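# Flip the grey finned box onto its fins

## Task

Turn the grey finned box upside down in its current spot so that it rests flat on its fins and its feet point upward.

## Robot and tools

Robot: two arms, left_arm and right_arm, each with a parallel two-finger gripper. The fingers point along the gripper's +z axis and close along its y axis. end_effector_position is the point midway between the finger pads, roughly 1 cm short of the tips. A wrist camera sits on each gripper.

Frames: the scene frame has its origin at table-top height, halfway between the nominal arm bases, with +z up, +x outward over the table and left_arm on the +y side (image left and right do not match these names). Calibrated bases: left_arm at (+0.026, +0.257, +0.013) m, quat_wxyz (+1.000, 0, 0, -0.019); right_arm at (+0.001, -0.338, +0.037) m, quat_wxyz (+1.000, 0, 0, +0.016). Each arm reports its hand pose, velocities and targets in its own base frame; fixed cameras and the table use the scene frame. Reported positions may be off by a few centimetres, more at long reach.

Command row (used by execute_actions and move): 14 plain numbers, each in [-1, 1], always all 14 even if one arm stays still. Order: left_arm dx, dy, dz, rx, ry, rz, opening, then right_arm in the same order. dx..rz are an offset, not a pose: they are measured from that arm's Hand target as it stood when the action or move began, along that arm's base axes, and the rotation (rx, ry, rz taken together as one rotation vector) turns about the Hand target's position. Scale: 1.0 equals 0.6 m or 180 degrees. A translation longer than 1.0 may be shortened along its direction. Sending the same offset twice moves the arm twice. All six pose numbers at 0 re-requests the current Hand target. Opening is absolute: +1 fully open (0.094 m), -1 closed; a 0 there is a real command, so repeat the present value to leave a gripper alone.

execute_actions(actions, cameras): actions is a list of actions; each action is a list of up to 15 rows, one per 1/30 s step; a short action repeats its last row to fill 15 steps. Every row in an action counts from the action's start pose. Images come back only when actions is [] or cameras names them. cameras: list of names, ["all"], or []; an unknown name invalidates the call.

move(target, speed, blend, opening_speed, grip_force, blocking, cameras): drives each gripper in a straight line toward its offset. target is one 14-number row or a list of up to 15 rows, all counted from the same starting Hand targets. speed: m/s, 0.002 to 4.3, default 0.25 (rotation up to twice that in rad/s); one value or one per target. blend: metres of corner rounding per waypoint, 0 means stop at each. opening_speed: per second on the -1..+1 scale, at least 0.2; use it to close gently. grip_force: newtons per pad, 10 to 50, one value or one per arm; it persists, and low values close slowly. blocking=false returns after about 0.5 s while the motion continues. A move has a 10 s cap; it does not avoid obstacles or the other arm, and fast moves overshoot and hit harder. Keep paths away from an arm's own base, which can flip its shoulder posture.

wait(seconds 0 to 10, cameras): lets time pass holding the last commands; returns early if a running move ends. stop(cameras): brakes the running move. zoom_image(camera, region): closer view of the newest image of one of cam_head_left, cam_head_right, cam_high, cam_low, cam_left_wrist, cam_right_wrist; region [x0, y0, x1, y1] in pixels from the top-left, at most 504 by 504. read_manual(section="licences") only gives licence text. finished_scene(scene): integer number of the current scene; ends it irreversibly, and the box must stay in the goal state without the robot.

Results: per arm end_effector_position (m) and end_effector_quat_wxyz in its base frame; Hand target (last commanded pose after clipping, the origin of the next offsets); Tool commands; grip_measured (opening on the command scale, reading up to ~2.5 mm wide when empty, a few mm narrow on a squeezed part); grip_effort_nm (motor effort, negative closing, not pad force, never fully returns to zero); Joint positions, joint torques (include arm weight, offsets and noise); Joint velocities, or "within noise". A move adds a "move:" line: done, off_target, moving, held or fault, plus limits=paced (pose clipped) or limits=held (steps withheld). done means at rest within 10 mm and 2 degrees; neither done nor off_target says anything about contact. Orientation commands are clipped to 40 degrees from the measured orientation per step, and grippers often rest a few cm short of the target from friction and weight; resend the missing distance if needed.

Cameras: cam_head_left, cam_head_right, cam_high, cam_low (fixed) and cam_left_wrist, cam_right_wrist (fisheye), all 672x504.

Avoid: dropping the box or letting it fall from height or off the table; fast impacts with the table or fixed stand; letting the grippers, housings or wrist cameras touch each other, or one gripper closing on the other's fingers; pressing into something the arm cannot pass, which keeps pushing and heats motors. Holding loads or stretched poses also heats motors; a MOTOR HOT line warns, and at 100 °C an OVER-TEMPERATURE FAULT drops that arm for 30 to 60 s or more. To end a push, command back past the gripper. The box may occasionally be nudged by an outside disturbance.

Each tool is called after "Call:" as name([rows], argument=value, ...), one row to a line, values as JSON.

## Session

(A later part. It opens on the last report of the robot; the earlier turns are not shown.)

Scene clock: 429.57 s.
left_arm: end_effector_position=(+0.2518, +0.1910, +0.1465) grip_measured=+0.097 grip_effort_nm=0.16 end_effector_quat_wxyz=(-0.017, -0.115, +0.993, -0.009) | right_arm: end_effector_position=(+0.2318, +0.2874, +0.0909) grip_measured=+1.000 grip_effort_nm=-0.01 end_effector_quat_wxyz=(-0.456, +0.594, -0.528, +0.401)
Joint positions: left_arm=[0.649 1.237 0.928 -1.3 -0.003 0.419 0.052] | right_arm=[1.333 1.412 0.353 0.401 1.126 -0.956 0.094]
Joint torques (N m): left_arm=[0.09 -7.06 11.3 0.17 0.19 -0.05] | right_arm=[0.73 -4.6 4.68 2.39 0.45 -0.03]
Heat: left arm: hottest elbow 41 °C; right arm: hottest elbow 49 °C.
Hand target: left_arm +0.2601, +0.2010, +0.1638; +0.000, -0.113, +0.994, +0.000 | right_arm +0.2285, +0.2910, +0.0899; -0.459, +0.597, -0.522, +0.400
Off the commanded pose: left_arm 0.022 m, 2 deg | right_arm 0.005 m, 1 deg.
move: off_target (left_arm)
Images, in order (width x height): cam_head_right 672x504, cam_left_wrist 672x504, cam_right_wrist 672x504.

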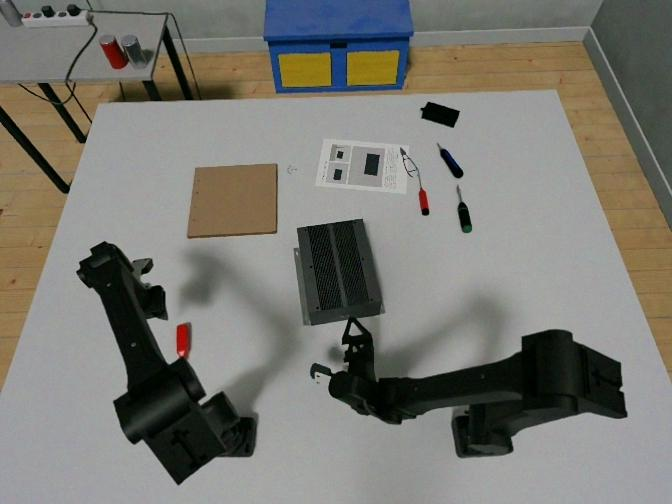

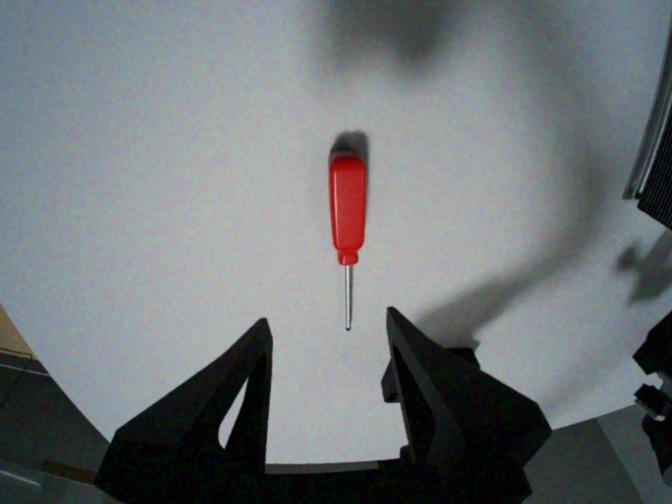

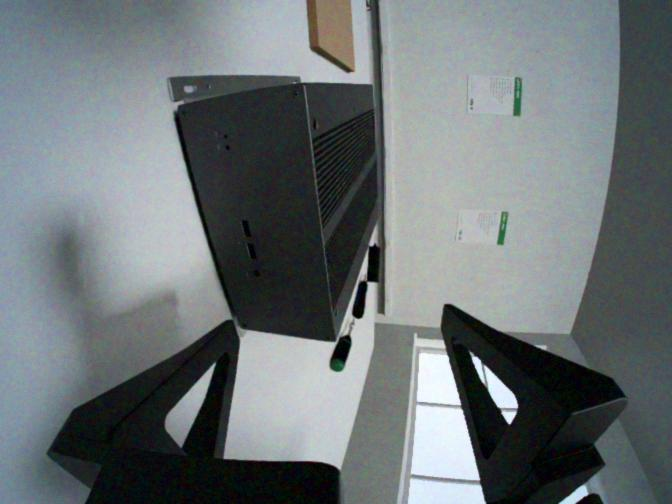

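Call:
move([
  [0.043,-0.247,-0.02,-0.1215,-0.2146,-0.1916,-1,0.0525,-0.202,0.317,0.1885,0.1658,0.1136,-1],
  [0.0867,-0.495,-0.157,-0.2429,-0.4291,-0.3831,-1,0.206,-0.277,-0.05,0.3769,0.3316,0.2272,-1],
], speed=0.2, blend=[0.05,0], cameras=["all"])

Scene clock: 603.30 s.
left_arm: end_effector_position=(+0.3149, -0.0919, +0.0742) grip_measured=-0.989 grip_effort_nm=-0.60 end_effector_quat_wxyz=(+0.536, +0.448, +0.608, -0.377) | right_arm: end_effector_position=(+0.3404, +0.1307, +0.0582) grip_measured=-0.986 grip_effort_nm=-0.76 end_effector_quat_wxyz=(+0.490, -0.492, +0.573, +0.434)
Joint positions: left_arm=[0.27 1.536 0.421 -0.104 1.42 1.237 0.001] | right_arm=[-0.124 1.705 0.607 -0.392 -1.428 -1.474 0.001]
Joint torques (N m): left_arm=[-1.61 -4.89 3.9 1.54 0.83 -0.32] | right_arm=[-1.9 -8.18 5.35 0.49 -0.89 -0.11]
Heat: left arm: hottest elbow 45 °C; right arm: hottest elbow 38 °C.
Hand target: left_arm +0.3121, -0.0960, +0.0696; +0.531, +0.443, +0.610, -0.386 | right_arm +0.3520, +0.1247, +0.0599; +0.495, -0.496, +0.570, +0.430
Off the commanded pose: left_arm 0.007 m, 1 deg | right_arm 0.013 m, 1 deg.
move: off_target (right_arm)

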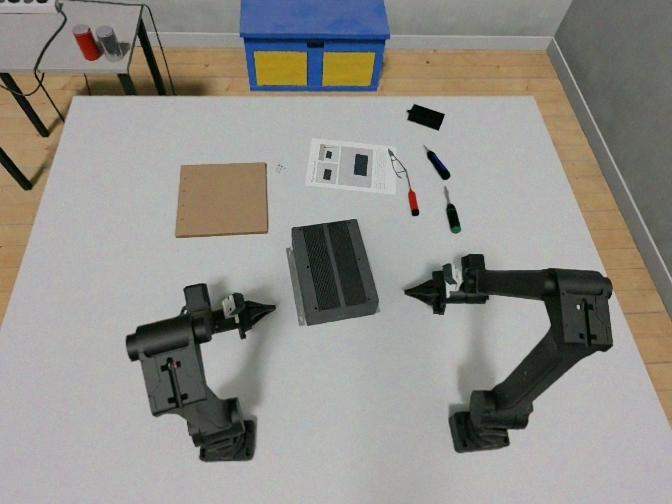

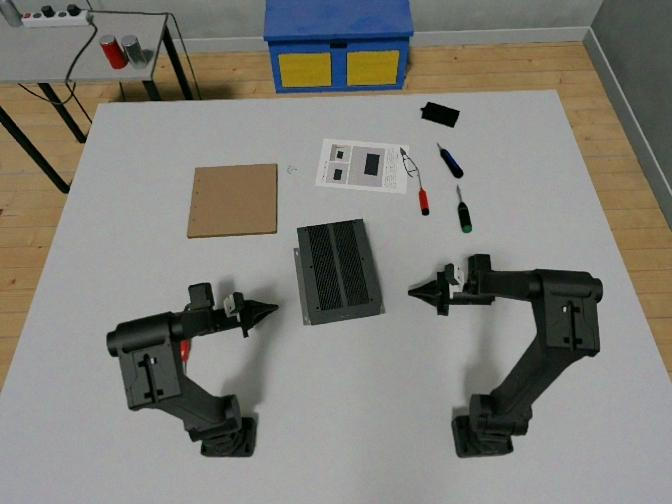

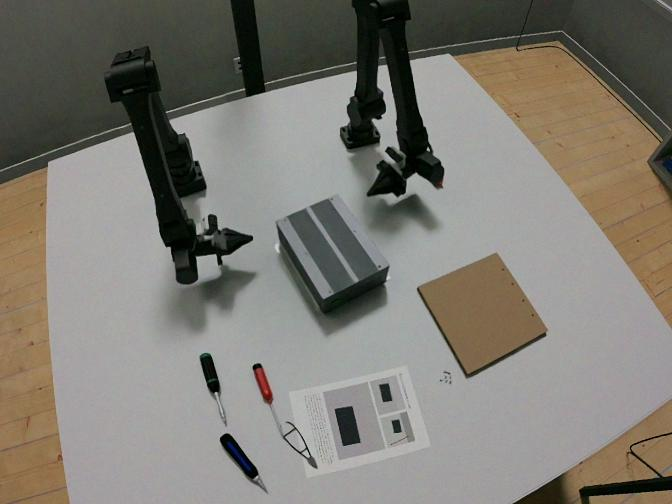

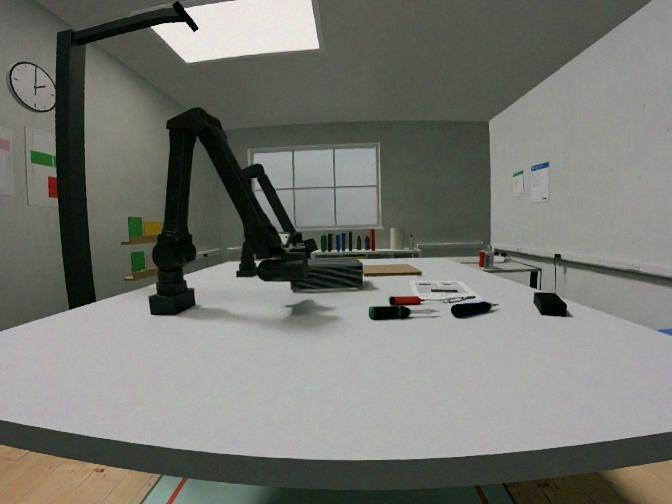

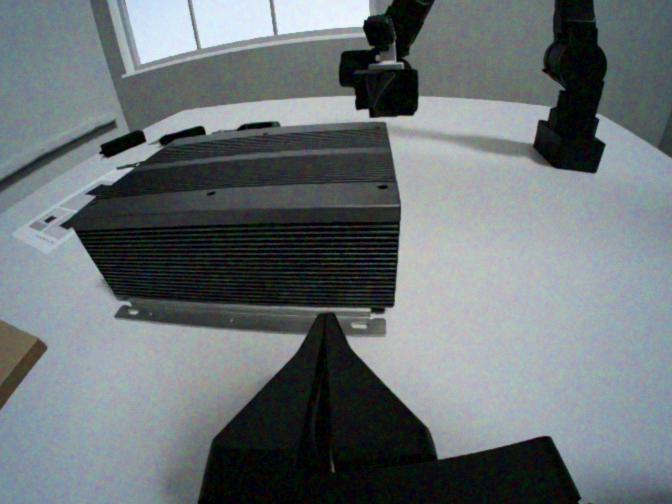

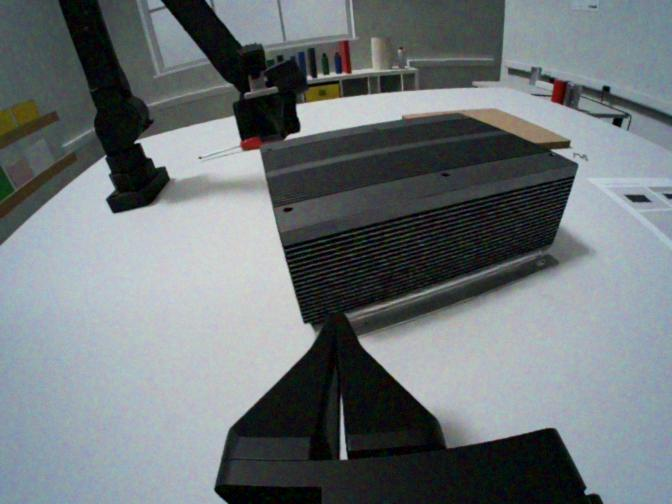

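Call:
zoom_image(camera="cam_left_wrist", region=[330, 270, 430, 350])

Call:
zoom_image(camera="cam_left_wrist", region=[90, 260, 240, 360])

Call:
zoom_image(camera="cam_right_wrist", region=[460, 220, 580, 310])

Call:
zoom_image(camera="cam_right_wrist", region=[280, 270, 420, 350])

Scaled by 5.040 from the camera's 672x504 image, which has a finer 960x720 frame.

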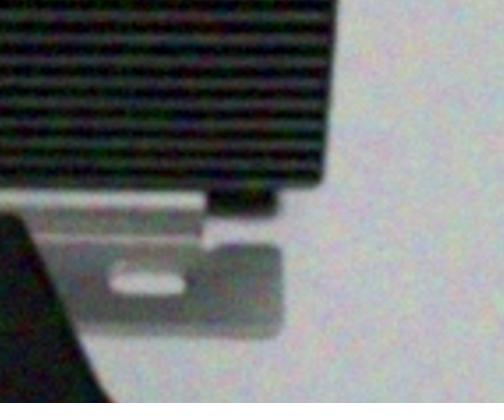

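Scaled by 3.360 from the camera's 672x504 image, which has a finer 960x720 frame.

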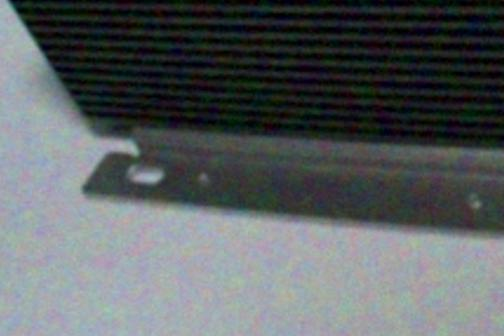

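Scaled by 4.200 from the camera's 672x504 image, which has a finer 960x720 frame.

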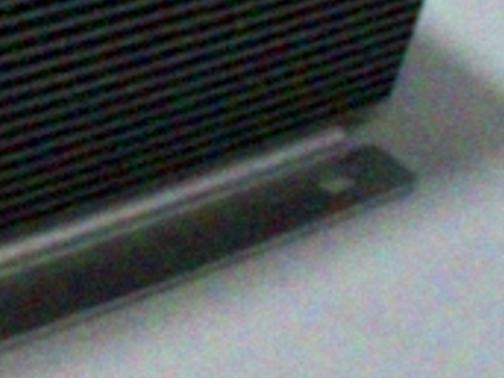

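Scaled by 3.600 from the camera's 672x504 image, which has a finer 960x720 frame.

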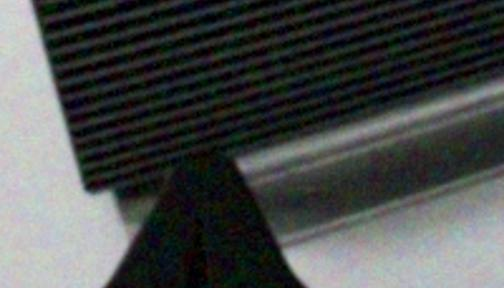

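Call:
move(target=[0.0157,-0.0997,-0.0517,0,0,0,-1,0.0183,0.0937,-0.0647,0,0,0,-1], speed=0.1, cameras=["cam_left_wrist","cam_right_wrist","cam_high"])

Scene clock: 656.47 s.
left_arm: end_effector_position=(+0.3257, -0.1524, +0.0445) grip_measured=-0.989 grip_effort_nm=-0.59 end_effector_quat_wxyz=(+0.538, +0.448, +0.606, -0.378) | right_arm: end_effector_position=(+0.3663, +0.1755, +0.0247) grip_measured=-0.986 grip_effort_nm=-0.77 end_effector_quat_wxyz=(+0.498, -0.495, +0.570, +0.426)
Joint positions: left_arm=[0.043 1.811 0.311 1.039 1.262 0.466 0.001] | right_arm=[0.016 1.879 0.529 0.633 -1.354 -0.713 0.001]
Joint torques (N m): left_arm=[-1.73 -5.66 1.55 2.43 0.26 -0.32] | right_arm=[0.09 -9.05 2.33 1.95 -0.38 0.08]
Heat: left arm: hottest elbow 40 °C; right arm: hottest elbow 38 °C.
Hand target: left_arm +0.3213, -0.1558, +0.0385; +0.531, +0.443, +0.610, -0.386 | right_arm +0.3631, +0.1809, +0.0210; +0.495, -0.496, +0.570, +0.430
Off the commanded pose: left_arm 0.008 m, 1 deg | right_arm 0.007 m, 1 deg.
move: done
Images, in order (width x height): cam_high 672x504, cam_left_wrist 672x504, cam_right_wrist 672x504.

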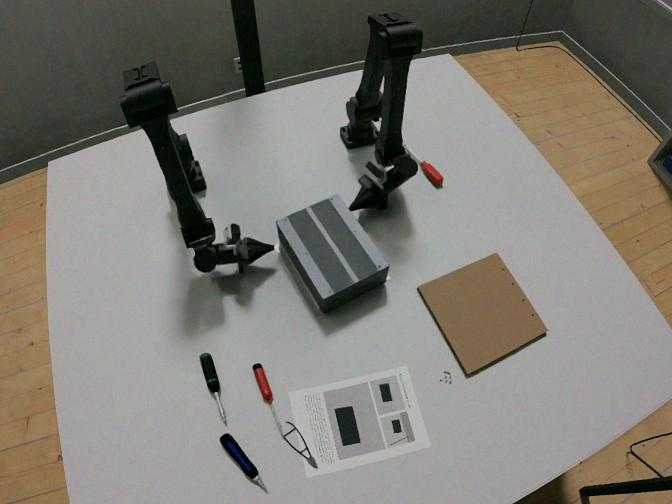

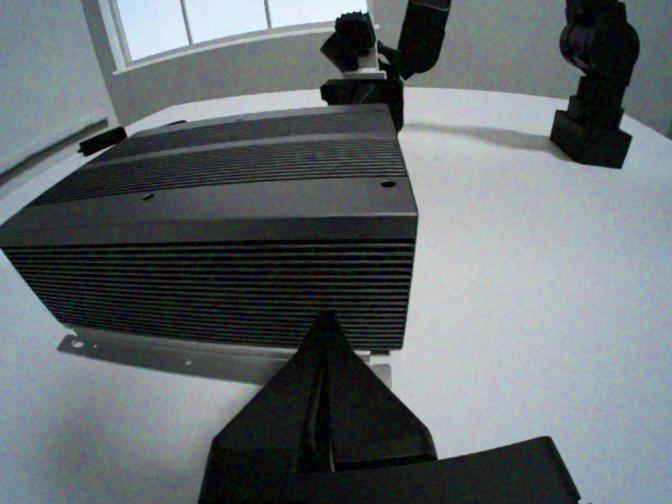

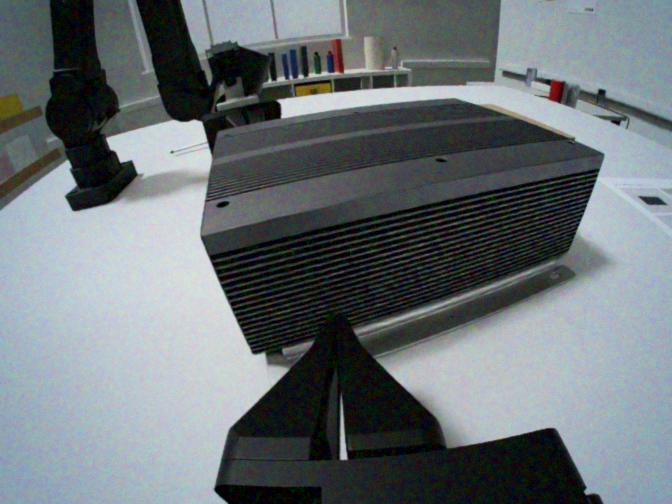

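Call:
move(target=[0.0036,-0.0197,0,0,0,0,-1,-0.0223,0.0198,-0.0067,0,0,0,-1], speed=0.05, cameras=["cam_left_wrist","cam_right_wrist"])

Scene clock: 673.37 s.
left_arm: end_effector_position=(+0.3269, -0.1644, +0.0442) grip_measured=-0.989 grip_effort_nm=-0.59 end_effector_quat_wxyz=(+0.537, +0.447, +0.606, -0.379) | right_arm: end_effector_position=(+0.3532, +0.1879, +0.0204) grip_measured=-0.986 grip_effort_nm=-0.76 end_effector_quat_wxyz=(+0.499, -0.495, +0.570, +0.426)
Joint positions: left_arm=[-0.001 1.834 0.311 1.117 1.222 0.404 0.001] | right_arm=[0.055 1.909 0.485 0.812 -1.324 -0.605 0.001]
Joint torques (N m): left_arm=[-1.73 -5.83 1.59 2.52 0.21 -0.35] | right_arm=[0.44 -9.23 1.58 2.28 -0.33 0.12]
Heat: left arm: hottest elbow 38 °C; right arm: hottest elbow 37 °C.
Hand target: left_arm +0.3235, -0.1676, +0.0385; +0.531, +0.443, +0.610, -0.386 | right_arm +0.3496, +0.1927, +0.0170; +0.495, -0.496, +0.570, +0.430
Off the commanded pose: left_arm 0.007 m, 1 deg | right_arm 0.007 m, 1 deg.
move: done
Images, in order (width x height): cam_left_wrist 672x504, cam_right_wrist 672x504.

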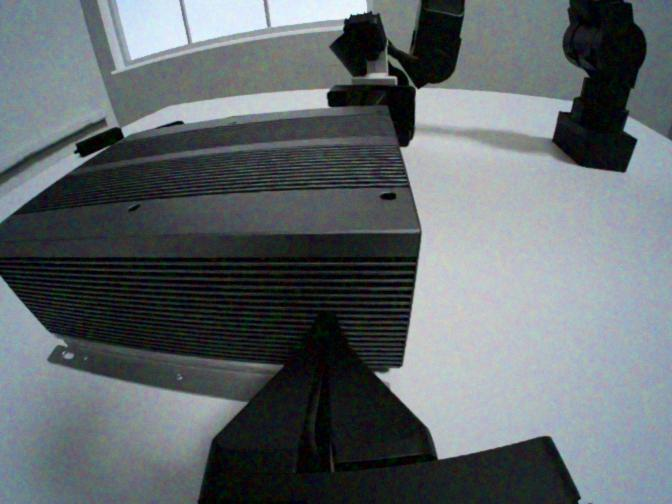

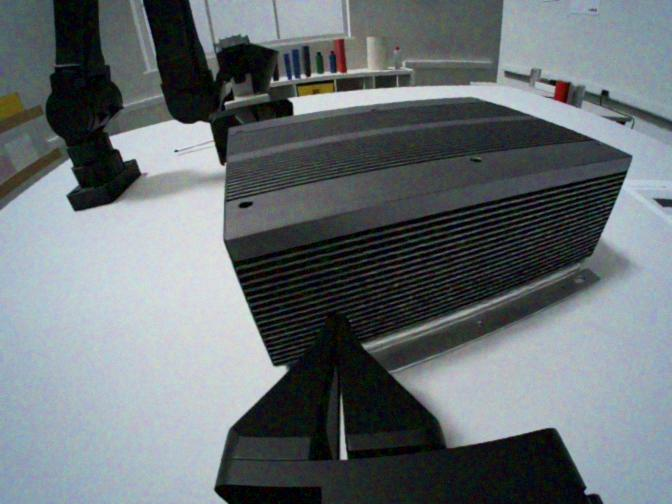

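Call:
move(target=[0.0018,-0.0098,0,0,0,0,-1,-0.0012,0.0099,0,0,0,0,-1], speed=0.03)

Call:
move(target=[0.0018,-0.0098,0,0,0,0,-1,-0.0012,0.0099,0,0,0,0,-1], speed=0.03, cameras=["cam_left_wrist","cam_right_wrist"])

Scene clock: 683.07 s.
left_arm: end_effector_position=(+0.3284, -0.1678, +0.0440) grip_measured=-0.989 grip_effort_nm=-0.60 end_effector_quat_wxyz=(+0.538, +0.444, +0.609, -0.378) | right_arm: end_effector_position=(+0.3526, +0.1938, +0.0203) grip_measured=-0.986 grip_effort_nm=-0.76 end_effector_quat_wxyz=(+0.499, -0.495, +0.570, +0.426)
Joint positions: left_arm=[-0.015 1.842 0.311 1.146 1.202 0.38 0.001] | right_arm=[0.073 1.919 0.481 0.868 -1.309 -0.562 0.001]
Joint torques (N m): left_arm=[-2.37 -5.95 1.73 2.54 0.19 -0.34] | right_arm=[0.62 -8.94 1.66 2.26 -0.26 0.09]
Heat: left arm: hottest elbow 37 °C; right arm: hottest elbow 36 °C.
Hand target: left_arm +0.3246, -0.1736, +0.0385; +0.531, +0.443, +0.610, -0.386 | right_arm +0.3489, +0.1986, +0.0170; +0.495, -0.496, +0.570, +0.430
Off the commanded pose: left_arm 0.009 m, 1 deg | right_arm 0.007 m, 1 deg.
move: done

Scene clock: 684.17 s.
left_arm: end_effector_position=(+0.3314, -0.1675, +0.0442) grip_measured=-0.989 grip_effort_nm=-0.60 end_effector_quat_wxyz=(+0.541, +0.439, +0.613, -0.373) | right_arm: end_effector_position=(+0.3519, +0.1997, +0.0202) grip_measured=-0.986 grip_effort_nm=-0.76 end_effector_quat_wxyz=(+0.499, -0.495, +0.570, +0.426)
Joint positions: left_arm=[-0.018 1.847 0.311 1.168 1.184 0.361 0.001] | right_arm=[0.091 1.927 0.478 0.914 -1.293 -0.526 0.001]
Joint torques (N m): left_arm=[-3.78 -5.66 1.85 2.5 0.14 -0.33] | right_arm=[0.09 -8.64 1.62 2.21 -0.24 0.01]
Heat: left arm: hottest elbow 37 °C; right arm: hottest elbow 36 °C.
Hand target: left_arm +0.3257, -0.1795, +0.0386; +0.531, +0.443, +0.610, -0.386 | right_arm +0.3482, +0.2046, +0.0171; +0.495, -0.496, +0.570, +0.430
Off the commanded pose: left_arm 0.014 m, 2 deg | right_arm 0.007 m, 1 deg.
move: off_target (left_arm)
Images, in order (width x height): cam_left_wrist 672x504, cam_right_wrist 672x504.

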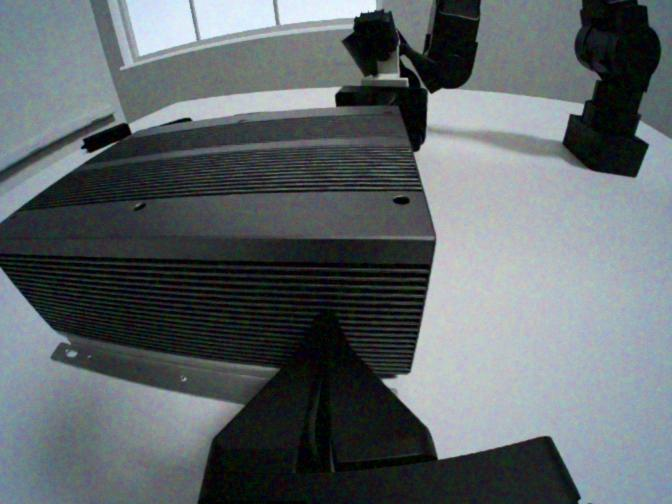

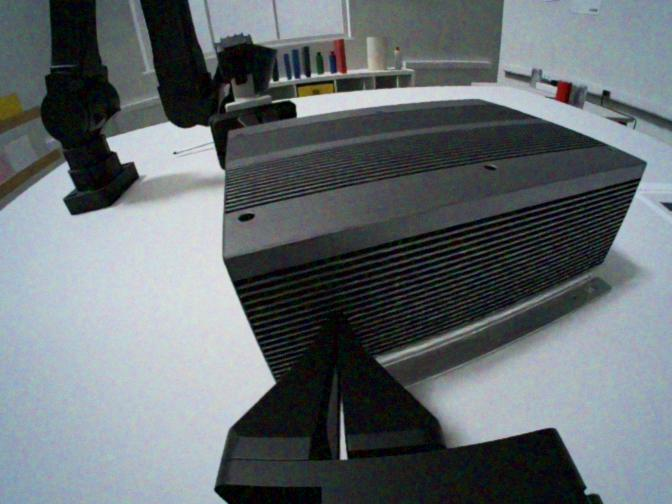

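Call:
move(target=[0,0,0,0,0,0,-1,-0.0012,0.0099,0,0,0,0,-1], speed=0.03)

Call:
move(target=[0,0,0,0,0,0,-1,-0.0012,0.0099,0,0,0,0,-1], speed=0.03)

Call:
move(target=[0,0,0,0,0,0,-1,-0.0012,0.0099,0,0,0,0,-1], speed=0.03, cameras=["cam_left_wrist","cam_right_wrist"])

Scene clock: 695.00 s.
left_arm: end_effector_position=(+0.3314, -0.1675, +0.0442) grip_measured=-0.989 grip_effort_nm=-0.60 end_effector_quat_wxyz=(+0.541, +0.439, +0.613, -0.373) | right_arm: end_effector_position=(+0.3524, +0.2041, +0.0202) grip_measured=-0.986 grip_effort_nm=-0.76 end_effector_quat_wxyz=(+0.500, -0.493, +0.572, +0.424)
Joint positions: left_arm=[-0.018 1.847 0.311 1.168 1.184 0.36 0.001] | right_arm=[0.105 1.935 0.476 0.954 -1.276 -0.495 0.001]
Joint torques (N m): left_arm=[-3.72 -5.77 1.88 2.58 0.15 -0.32] | right_arm=[1.03 -9.11 1.46 2.11 -0.26 0.04]
Heat: left arm: hottest elbow 37 °C; right arm: hottest elbow 36 °C.
Hand target: left_arm +0.3257, -0.1795, +0.0386; +0.531, +0.443, +0.610, -0.386 | right_arm +0.3475, +0.2105, +0.0170; +0.495, -0.496, +0.570, +0.430
Off the commanded pose: left_arm 0.014 m, 2 deg | right_arm 0.009 m, 1 deg.
move: off_target (left_arm)

Scene clock: 696.07 s.
left_arm: end_effector_position=(+0.3314, -0.1675, +0.0442) grip_measured=-0.989 grip_effort_nm=-0.59 end_effector_quat_wxyz=(+0.541, +0.439, +0.613, -0.373) | right_arm: end_effector_position=(+0.3539, +0.2046, +0.0196) grip_measured=-0.986 grip_effort_nm=-0.76 end_effector_quat_wxyz=(+0.502, -0.489, +0.576, +0.421)
Joint positions: left_arm=[-0.018 1.847 0.311 1.168 1.184 0.36 0.001] | right_arm=[0.108 1.942 0.472 0.989 -1.259 -0.467 0.001]
Joint torques (N m): left_arm=[-3.72 -5.77 1.85 2.59 0.15 -0.34] | right_arm=[1.96 -9 1.47 2.28 -0.36 0.06]
Heat: left arm: hottest elbow 37 °C; right arm: hottest elbow 36 °C.
Hand target: left_arm +0.3257, -0.1795, +0.0386; +0.531, +0.443, +0.610, -0.386 | right_arm +0.3467, +0.2165, +0.0171; +0.495, -0.496, +0.570, +0.430
Off the commanded pose: left_arm 0.014 m, 2 deg | right_arm 0.014 m, 2 deg.
move: off_target (left_arm, right_arm)

Scene clock: 697.10 s.
left_arm: end_effector_position=(+0.3314, -0.1675, +0.0442) grip_measured=-0.989 grip_effort_nm=-0.60 end_effector_quat_wxyz=(+0.541, +0.439, +0.613, -0.373) | right_arm: end_effector_position=(+0.3560, +0.2050, +0.0193) grip_measured=-0.986 grip_effort_nm=-0.76 end_effector_quat_wxyz=(+0.505, -0.484, +0.581, +0.417)
Joint positions: left_arm=[-0.018 1.847 0.311 1.168 1.184 0.36 0.001] | right_arm=[0.111 1.948 0.469 1.019 -1.241 -0.442 0.001]
Joint torques (N m): left_arm=[-4.01 -5.71 1.85 2.56 0.15 -0.33] | right_arm=[3.14 -8.47 1.39 2.18 -0.4 0.04]
Heat: left arm: hottest elbow 37 °C; right arm: hottest elbow 36 °C.
Hand target: left_arm +0.3257, -0.1795, +0.0386; +0.531, +0.443, +0.610, -0.386 | right_arm +0.3460, +0.2224, +0.0171; +0.495, -0.496, +0.570, +0.430
Off the commanded pose: left_arm 0.014 m, 2 deg | right_arm 0.020 m, 3 deg.
move: off_target (left_arm, right_arm)
Images, in order (width x height): cam_left_wrist 672x504, cam_right_wrist 672x504.

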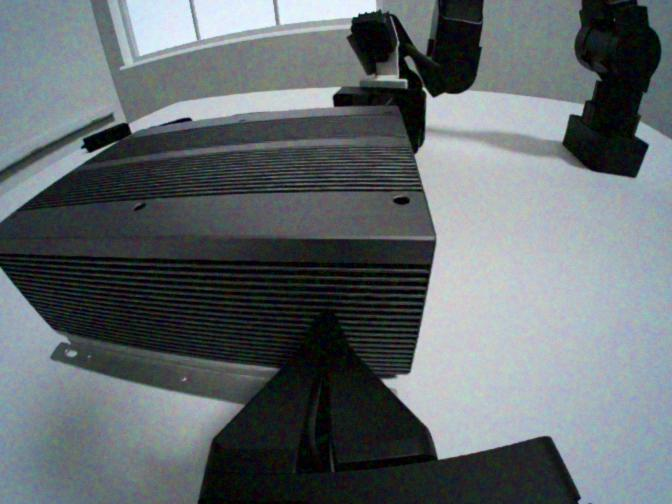

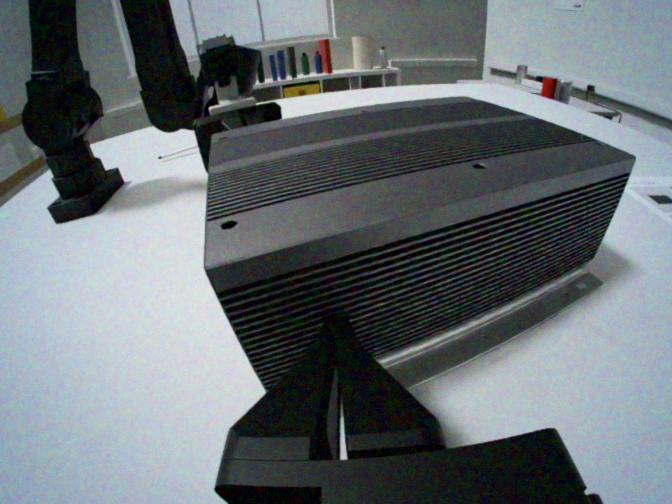

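Call:
move(target=[0.0075,-0.041,0,0,0,0,-1,-0.0038,0.0314,0,0,0,0,-1], speed=0.03, cameras=["cam_left_wrist","cam_right_wrist"])

Scene clock: 749.63 s.
left_arm: end_effector_position=(+0.3339, -0.1720, +0.0446) grip_measured=-0.989 grip_effort_nm=-0.60 end_effector_quat_wxyz=(+0.547, +0.421, +0.627, -0.362) | right_arm: end_effector_position=(+0.3634, +0.2036, +0.0180) grip_measured=-0.986 grip_effort_nm=-0.76 end_effector_quat_wxyz=(+0.514, -0.467, +0.599, +0.399)
Joint positions: left_arm=[-0.046 1.859 0.296 1.243 1.109 0.296 0.001] | right_arm=[0.116 1.961 0.46 1.094 -1.177 -0.381 0.001]
Joint torques (N m): left_arm=[-8.47 -5.13 3.71 2.37 0.04 -0.33] | right_arm=[7 -8.76 1.88 2.29 -1.18 -0.02]
Heat: left arm: hottest elbow 35 °C; right arm: hottest elbow 34 °C.
Hand target: left_arm +0.3303, -0.2040, +0.0386; +0.531, +0.443, +0.610, -0.386 | right_arm +0.3438, +0.2412, +0.0170; +0.495, -0.496, +0.570, +0.430
Off the commanded pose: left_arm 0.033 m, 5 deg | right_arm 0.042 m, 6 deg.
move: off_target (left_arm, right_arm)
Images, in order (width x height): cam_left_wrist 672x504, cam_right_wrist 672x504.

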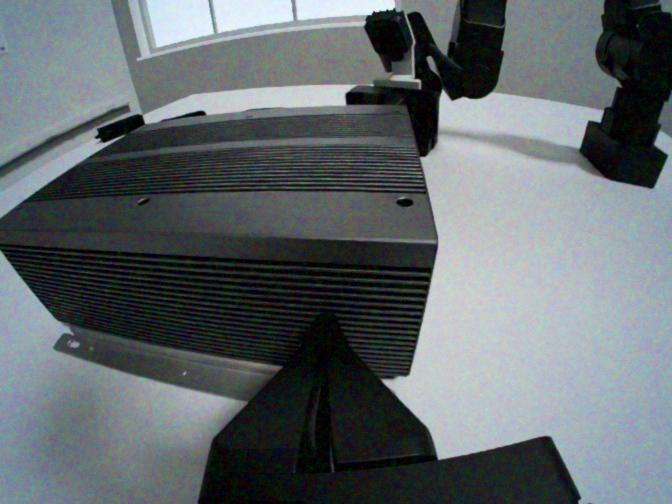

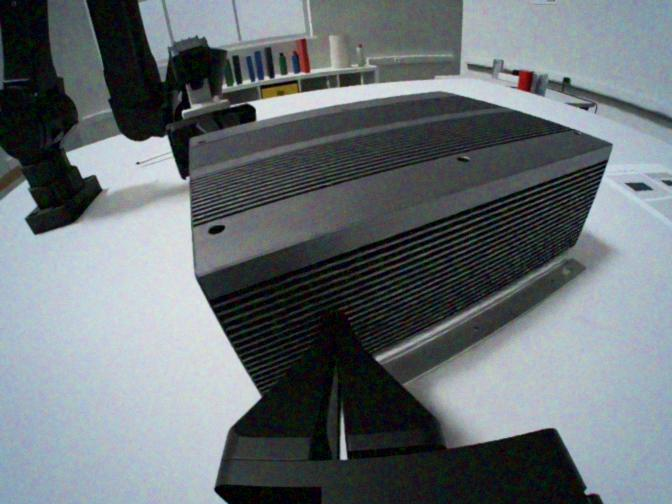

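Call:
move(target=[0,0,0.035,0,0,0,-1,0,0,0.035,0,0,0,-1], speed=0.04, cameras=["cam_left_wrist","cam_right_wrist"])

Scene clock: 756.10 s.
left_arm: end_effector_position=(+0.3342, -0.1731, +0.0465) grip_measured=-0.989 grip_effort_nm=-0.60 end_effector_quat_wxyz=(+0.534, +0.410, +0.642, -0.366) | right_arm: end_effector_position=(+0.3637, +0.2024, +0.0188) grip_measured=-0.986 grip_effort_nm=-0.76 end_effector_quat_wxyz=(+0.503, -0.456, +0.615, +0.401)
Joint positions: left_arm=[-0.054 1.813 0.293 1.164 1.089 0.286 0.001] | right_arm=[0.116 1.932 0.455 1.034 -1.159 -0.376 0.001]
Joint torques (N m): left_arm=[-7.88 -9.41 3.66 1.89 0.86 -0.32] | right_arm=[7.3 -13.22 1.7 1.95 -2 0.01]
Heat: left arm: hottest elbow 35 °C; right arm: hottest elbow 34 °C.
Hand target: left_arm +0.3303, -0.2041, +0.0596; +0.531, +0.443, +0.610, -0.386 | right_arm +0.3438, +0.2412, +0.0381; +0.495, -0.496, +0.570, +0.430
Off the commanded pose: left_arm 0.034 m, 6 deg | right_arm 0.048 m, 8 deg.
move: off_target (left_arm, right_arm)
Images, in order (width x height): cam_left_wrist 672x504, cam_right_wrist 672x504.

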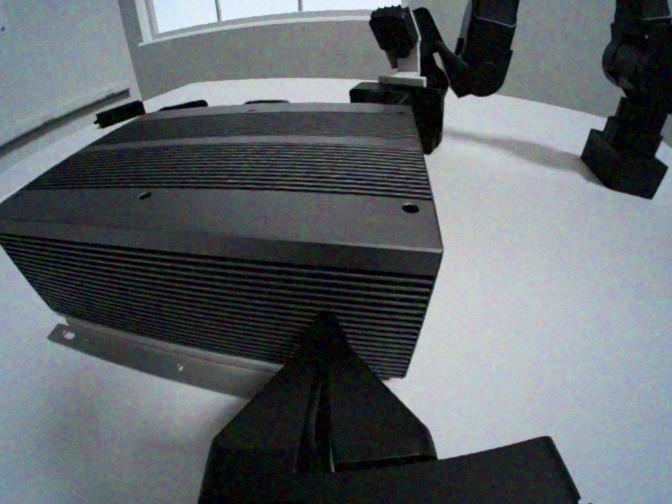

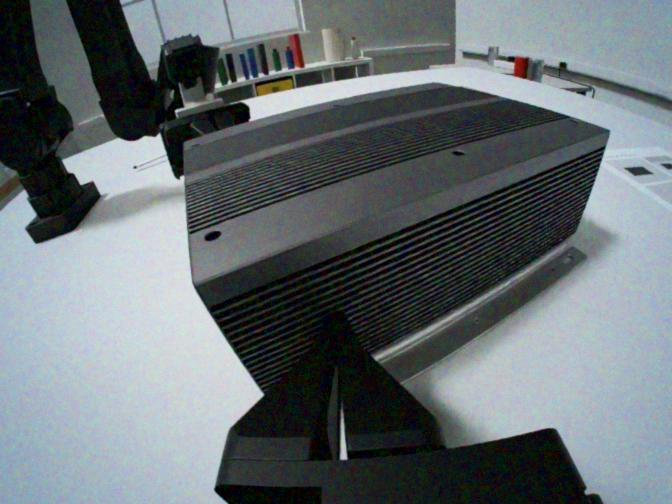

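Call:
move(target=[0,0,0.025,0,0,0,-1,0,0,0.025,0,0,0,-1], speed=0.04, cameras=["cam_left_wrist","cam_right_wrist"])

Scene clock: 764.07 s.
left_arm: end_effector_position=(+0.3339, -0.1731, +0.0481) grip_measured=-0.989 grip_effort_nm=-0.60 end_effector_quat_wxyz=(+0.520, +0.401, +0.658, -0.369) | right_arm: end_effector_position=(+0.3644, +0.2024, +0.0360) grip_measured=-0.986 grip_effort_nm=-0.76 end_effector_quat_wxyz=(+0.506, -0.456, +0.613, +0.399)
Joint positions: left_arm=[-0.059 1.762 0.291 1.072 1.072 0.284 0.001] | right_arm=[0.116 1.86 0.447 0.979 -1.158 -0.374 0.001]
Joint torques (N m): left_arm=[-7.41 -10.99 3.92 2.71 1.62 -0.29] | right_arm=[6.89 -11.87 2.54 1.8 -2.06 0.04]
Heat: left arm: hottest elbow 35 °C; right arm: hottest elbow 34 °C.
Hand target: left_arm +0.3302, -0.2040, +0.0746; +0.531, +0.443, +0.610, -0.386 | right_arm +0.3439, +0.2412, +0.0531; +0.495, -0.496, +0.570, +0.430
Off the commanded pose: left_arm 0.041 m, 8 deg | right_arm 0.047 m, 8 deg.
move: off_target (left_arm, right_arm)
Images, in order (width x height): cam_left_wrist 672x504, cam_right_wrist 672x504.

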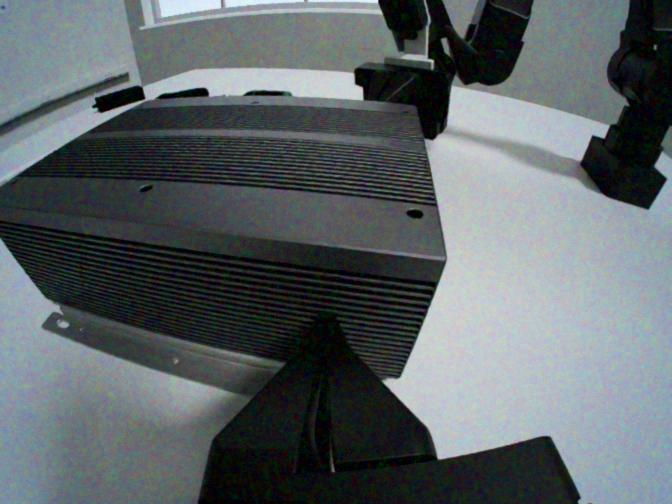

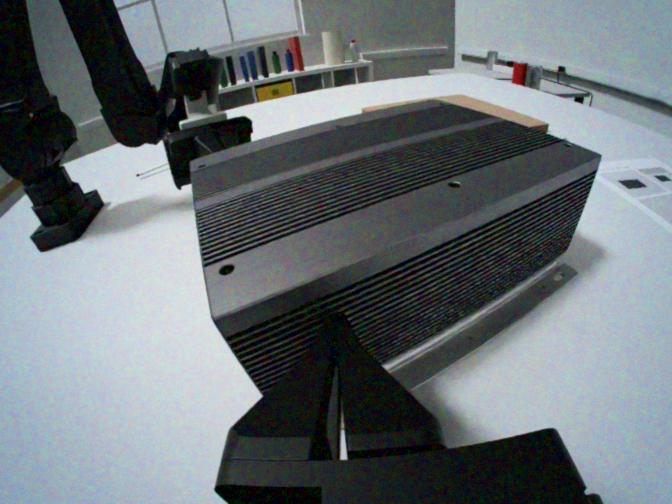

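Call:
move(target=[-0.0087,0.09,-0.0577,0,0,-0.0428,-1,0.0102,-0.102,-0.0585,0,0,0.05,-1], speed=0.05, cameras=["cam_left_wrist","cam_right_wrist","cam_high"])

Scene clock: 825.43 s.
left_arm: end_effector_position=(+0.3149, -0.1538, +0.0334) grip_measured=-0.989 grip_effort_nm=-0.60 end_effector_quat_wxyz=(+0.493, +0.476, +0.586, -0.433) | right_arm: end_effector_position=(+0.3372, +0.1842, +0.0117) grip_measured=-0.986 grip_effort_nm=-0.76 end_effector_quat_wxyz=(-0.455, +0.526, -0.538, -0.476)
Joint positions: left_arm=[0.058 1.762 0.403 0.454 1.393 0.861 0.001] | right_arm=[0.036 1.885 0.639 -0.137 -1.435 -1.348 0.001]
Joint torques (N m): left_arm=[0.15 -9.05 4.1 1.05 0.63 -0.06] | right_arm=[-1.73 -11.75 4.23 0.43 -0.63 -0.19]
Heat: left arm: hottest elbow 35 °C; right arm: hottest elbow 34 °C.
Hand target: left_arm +0.3250, -0.1501, +0.0400; +0.504, +0.483, +0.579, -0.421 | right_arm +0.3499, +0.1801, +0.0180; -0.459, +0.539, -0.529, -0.468
Off the commanded pose: left_arm 0.013 m, 2 deg | right_arm 0.015 m, 2 deg.
move: off_target (left_arm, right_arm)
Images, in order (width x height): cam_high 672x504, cam_left_wrist 672x504, cam_right_wrist 672x504.

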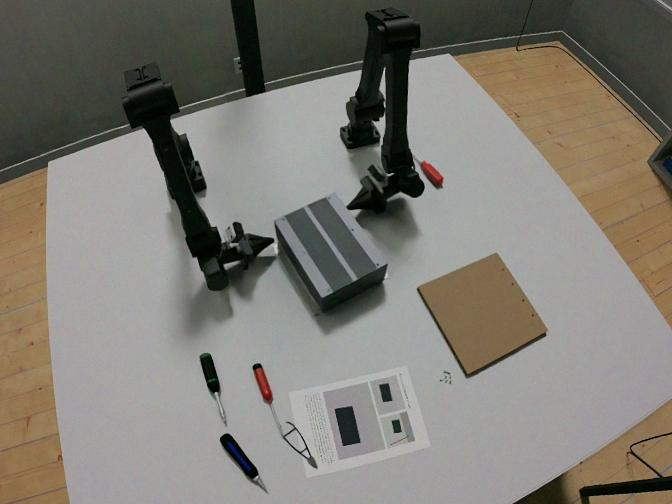

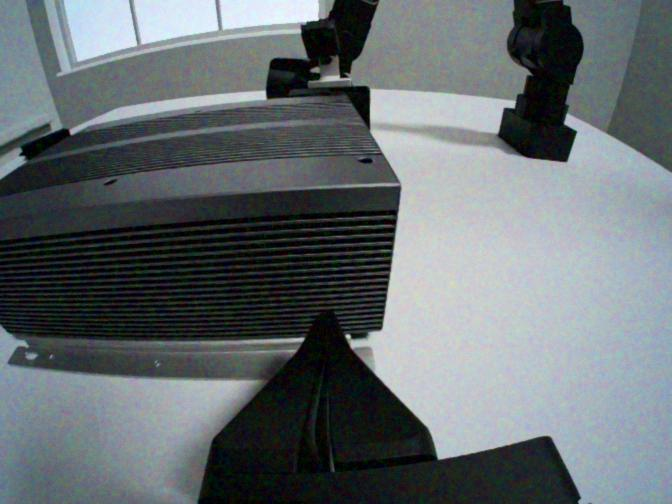

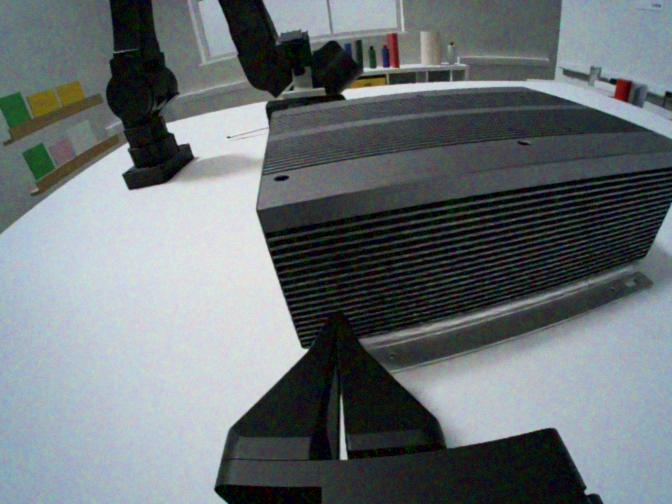

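Call:
move(target=[0.0155,-0.0248,0.016,0,0,0,-1,0.0247,0.0222,0.0122,0,0,0,-1], speed=0.05, cameras=["cam_left_wrist","cam_right_wrist"])

Scene clock: 857.50 s.
left_arm: end_effector_position=(+0.3296, -0.1618, +0.0460) grip_measured=-0.989 grip_effort_nm=-0.60 end_effector_quat_wxyz=(+0.500, +0.479, +0.584, -0.424) | right_arm: end_effector_position=(+0.3561, +0.1877, +0.0181) grip_measured=-0.986 grip_effort_nm=-0.76 end_effector_quat_wxyz=(-0.454, +0.528, -0.539, -0.474)
Joint positions: left_arm=[0.027 1.743 0.412 0.584 1.362 0.721 0.001] | right_arm=[0.044 1.882 0.683 -0.137 -1.428 -1.303 0.001]
Joint torques (N m): left_arm=[-1.73 -8.35 3.89 2.14 0.42 -0.32] | right_arm=[0.26 -12.4 4.46 1.06 -0.6 0.04]
Heat: left arm: hottest elbow 35 °C; right arm: hottest elbow 35 °C.
Hand target: left_arm +0.3342, -0.1650, +0.0496; +0.504, +0.483, +0.579, -0.421 | right_arm +0.3648, +0.1933, +0.0253; -0.459, +0.539, -0.529, -0.467
Off the commanded pose: left_arm 0.007 m, 1 deg | right_arm 0.013 m, 2 deg.
move: off_target (right_arm)
Images, in order (width x height): cam_left_wrist 672x504, cam_right_wrist 672x504.

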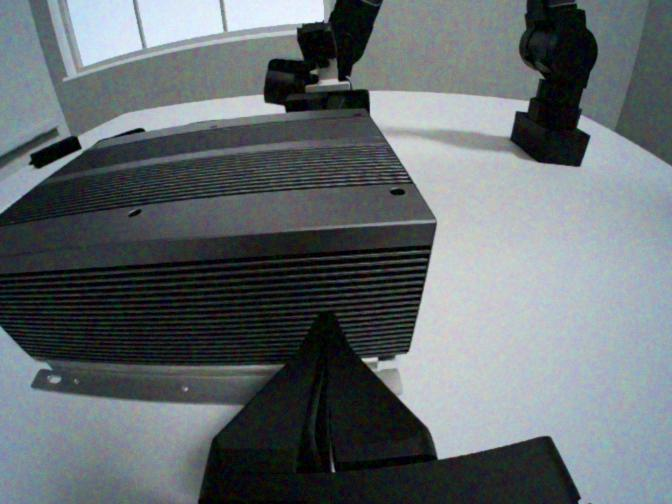

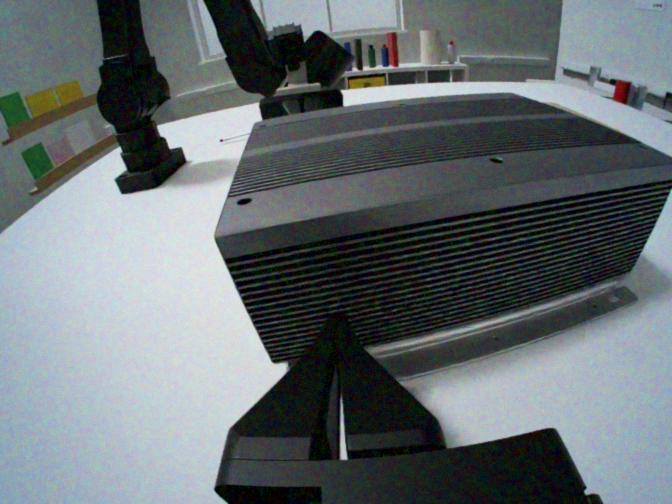

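Call:
move(target=[0.0075,-0.041,0,0,0,0,-1,-0.005,0.0414,0,0,0,0,-1], speed=0.03)

Scene clock: 864.80 s.
left_arm: end_effector_position=(+0.3394, -0.1716, +0.0502) grip_measured=-0.989 grip_effort_nm=-0.59 end_effector_quat_wxyz=(+0.509, +0.469, +0.592, -0.412) | right_arm: end_effector_position=(+0.3679, +0.2017, +0.0212) grip_measured=-0.986 grip_effort_nm=-0.76 end_effector_quat_wxyz=(-0.462, +0.527, -0.544, -0.461)
Joint positions: left_arm=[-0.01 1.768 0.398 0.81 1.3 0.532 0.001] | right_arm=[0.082 1.882 0.638 0.262 -1.392 -0.961 0.001]
Joint torques (N m): left_arm=[-5.01 -6.71 4.14 2.76 0.22 -0.32] | right_arm=[3.19 -11.58 3.06 1.63 -0.78 0.05]
Heat: left arm: hottest elbow 35 °C; right arm: hottest elbow 35 °C.
Hand target: left_arm +0.3388, -0.1895, +0.0495; +0.504, +0.483, +0.579, -0.421 | right_arm +0.3618, +0.2182, +0.0253; -0.459, +0.539, -0.529, -0.468
Off the commanded pose: left_arm 0.018 m, 3 deg | right_arm 0.018 m, 2 deg.
move: off_target (left_arm, right_arm)

Call:
move(target=[0.006,-0.033,0,0,0,0,-1,0.006,0.033,0,0,0,0.02,-1], speed=0.03, cameras=["cam_left_wrist","cam_right_wrist"])

Scene clock: 871.87 s.
left_arm: end_effector_position=(+0.3425, -0.1732, +0.0501) grip_measured=-0.989 grip_effort_nm=-0.59 end_effector_quat_wxyz=(+0.514, +0.455, +0.603, -0.405) | right_arm: end_effector_position=(+0.3701, +0.2020, +0.0214) grip_measured=-0.986 grip_effort_nm=-0.76 end_effector_quat_wxyz=(-0.457, +0.526, -0.546, -0.465)
Joint positions: left_arm=[-0.021 1.786 0.384 0.92 1.259 0.441 0.001] | right_arm=[0.082 1.882 0.653 0.21 -1.394 -0.984 0.001]
Joint torques (N m): left_arm=[-9.11 -6.36 5.15 2.86 -0.17 -0.37] | right_arm=[6.59 -10.7 5.56 0.84 -1.14 -0.11]
Heat: left arm: hottest elbow 35 °C; right arm: hottest elbow 35 °C.
Hand target: left_arm +0.3425, -0.2093, +0.0496; +0.504, +0.483, +0.579, -0.421 | right_arm +0.3653, +0.2380, +0.0253; -0.444, +0.555, -0.512, -0.482
Off the commanded pose: left_arm 0.036 m, 5 deg | right_arm 0.036 m, 6 deg.
move: off_target (left_arm, right_arm)
Images, in order (width x height): cam_left_wrist 672x504, cam_right_wrist 672x504.

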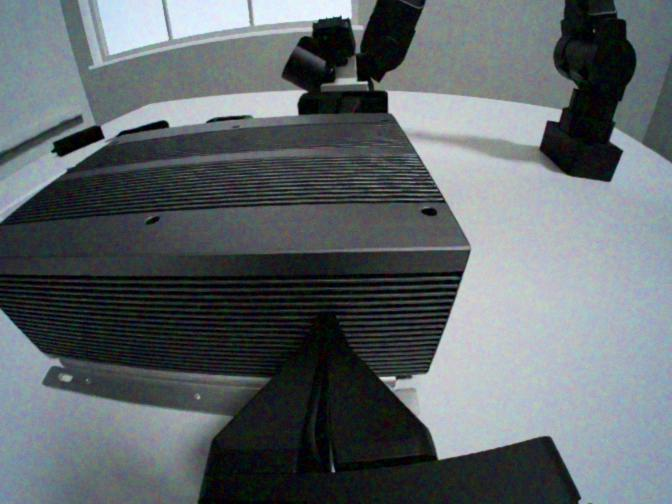

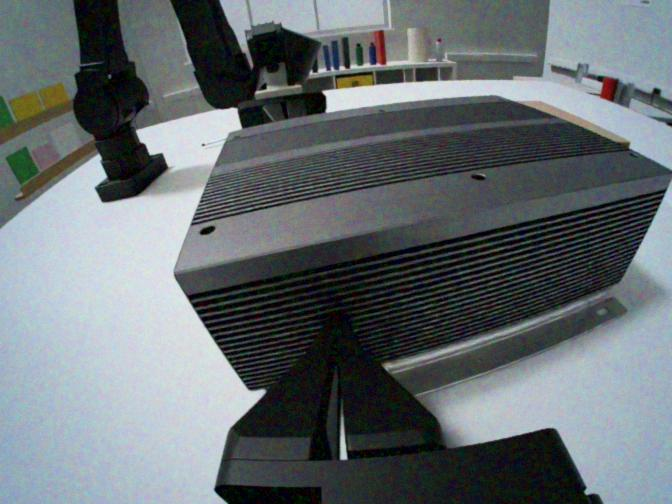

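Call:
move(target=[0.0045,-0.0246,0.03,0,0,0,-1,0.001,0.0248,0.03,0,0,0,-1], speed=0.03)

Call:
move(target=[0,0,0.03,0,0,0,-1,0,0,0.03,0,0,0,-1], speed=0.03, cameras=["cam_left_wrist","cam_right_wrist"])

Scene clock: 880.73 s.
left_arm: end_effector_position=(+0.3472, -0.1762, +0.0508) grip_measured=-0.989 grip_effort_nm=-0.59 end_effector_quat_wxyz=(+0.507, +0.436, +0.625, -0.403) | right_arm: end_effector_position=(+0.3805, +0.2010, +0.0231) grip_measured=-0.986 grip_effort_nm=-0.76 end_effector_quat_wxyz=(+0.452, -0.514, +0.569, +0.456)
Joint positions: left_arm=[-0.038 1.77 0.38 0.92 1.206 0.381 0.001] | right_arm=[0.081 1.871 0.653 0.267 -1.354 -0.885 0.001]
Joint torques (N m): left_arm=[-11.22 -9.7 5.65 2.73 0.5 -0.32] | right_arm=[9.11 -12.98 4.59 2.17 -2.16 -0.01]
Heat: left arm: hottest elbow 35 °C; right arm: hottest elbow 35 °C.
Hand target: left_arm +0.3451, -0.2241, +0.0675; +0.504, +0.483, +0.579, -0.421 | right_arm +0.3659, +0.2529, +0.0433; +0.445, -0.555, +0.512, +0.482
Off the commanded pose: left_arm 0.051 m, 8 deg | right_arm 0.058 m, 9 deg.
move: off_target (left_arm, right_arm)

Scene clock: 881.93 s.
left_arm: end_effector_position=(+0.3473, -0.1773, +0.0523) grip_measured=-0.989 grip_effort_nm=-0.60 end_effector_quat_wxyz=(+0.496, +0.427, +0.640, -0.402) | right_arm: end_effector_position=(+0.3821, +0.2000, +0.0242) grip_measured=-0.986 grip_effort_nm=-0.76 end_effector_quat_wxyz=(+0.446, -0.511, +0.580, +0.450)
Joint positions: left_arm=[-0.046 1.733 0.378 0.851 1.178 0.377 0.001] | right_arm=[0.081 1.853 0.653 0.236 -1.33 -0.883 0.001]
Joint torques (N m): left_arm=[-10.46 -12.28 6.05 2.77 1.68 -0.31] | right_arm=[8.64 -15.44 4.85 1.31 -3.22 -0.01]
Heat: left arm: hottest elbow 35 °C; right arm: hottest elbow 35 °C.
Hand target: left_arm +0.3451, -0.2241, +0.0856; +0.504, +0.483, +0.579, -0.421 | right_arm +0.3659, +0.2529, +0.0613; +0.445, -0.555, +0.512, +0.482
Off the commanded pose: left_arm 0.057 m, 10 deg | right_arm 0.067 m, 10 deg.
move: off_target (left_arm, right_arm)
Images, in order (width x height): cam_left_wrist 672x504, cam_right_wrist 672x504.

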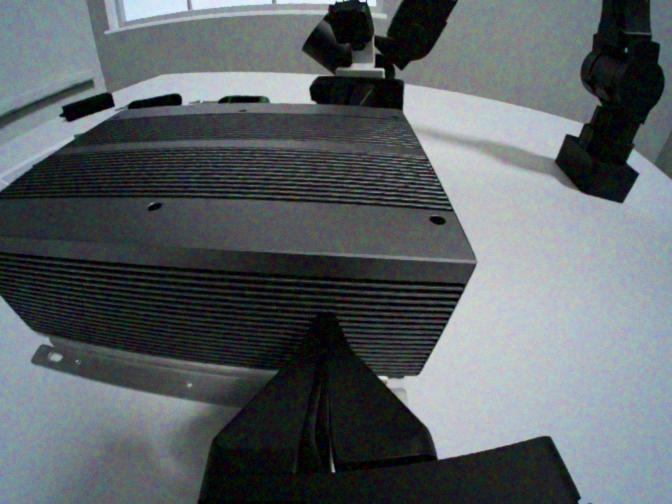

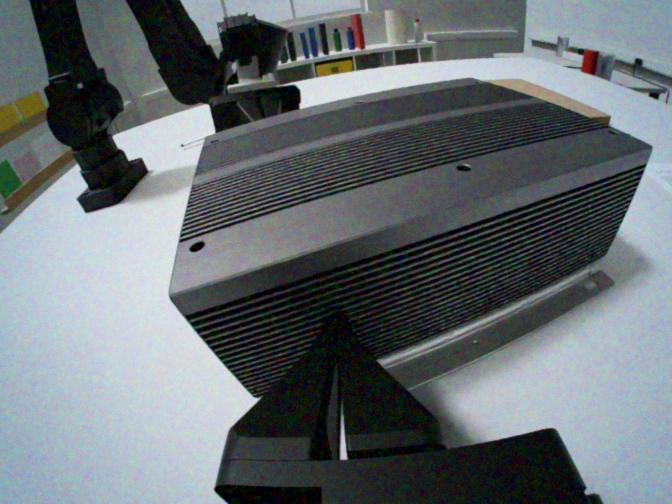

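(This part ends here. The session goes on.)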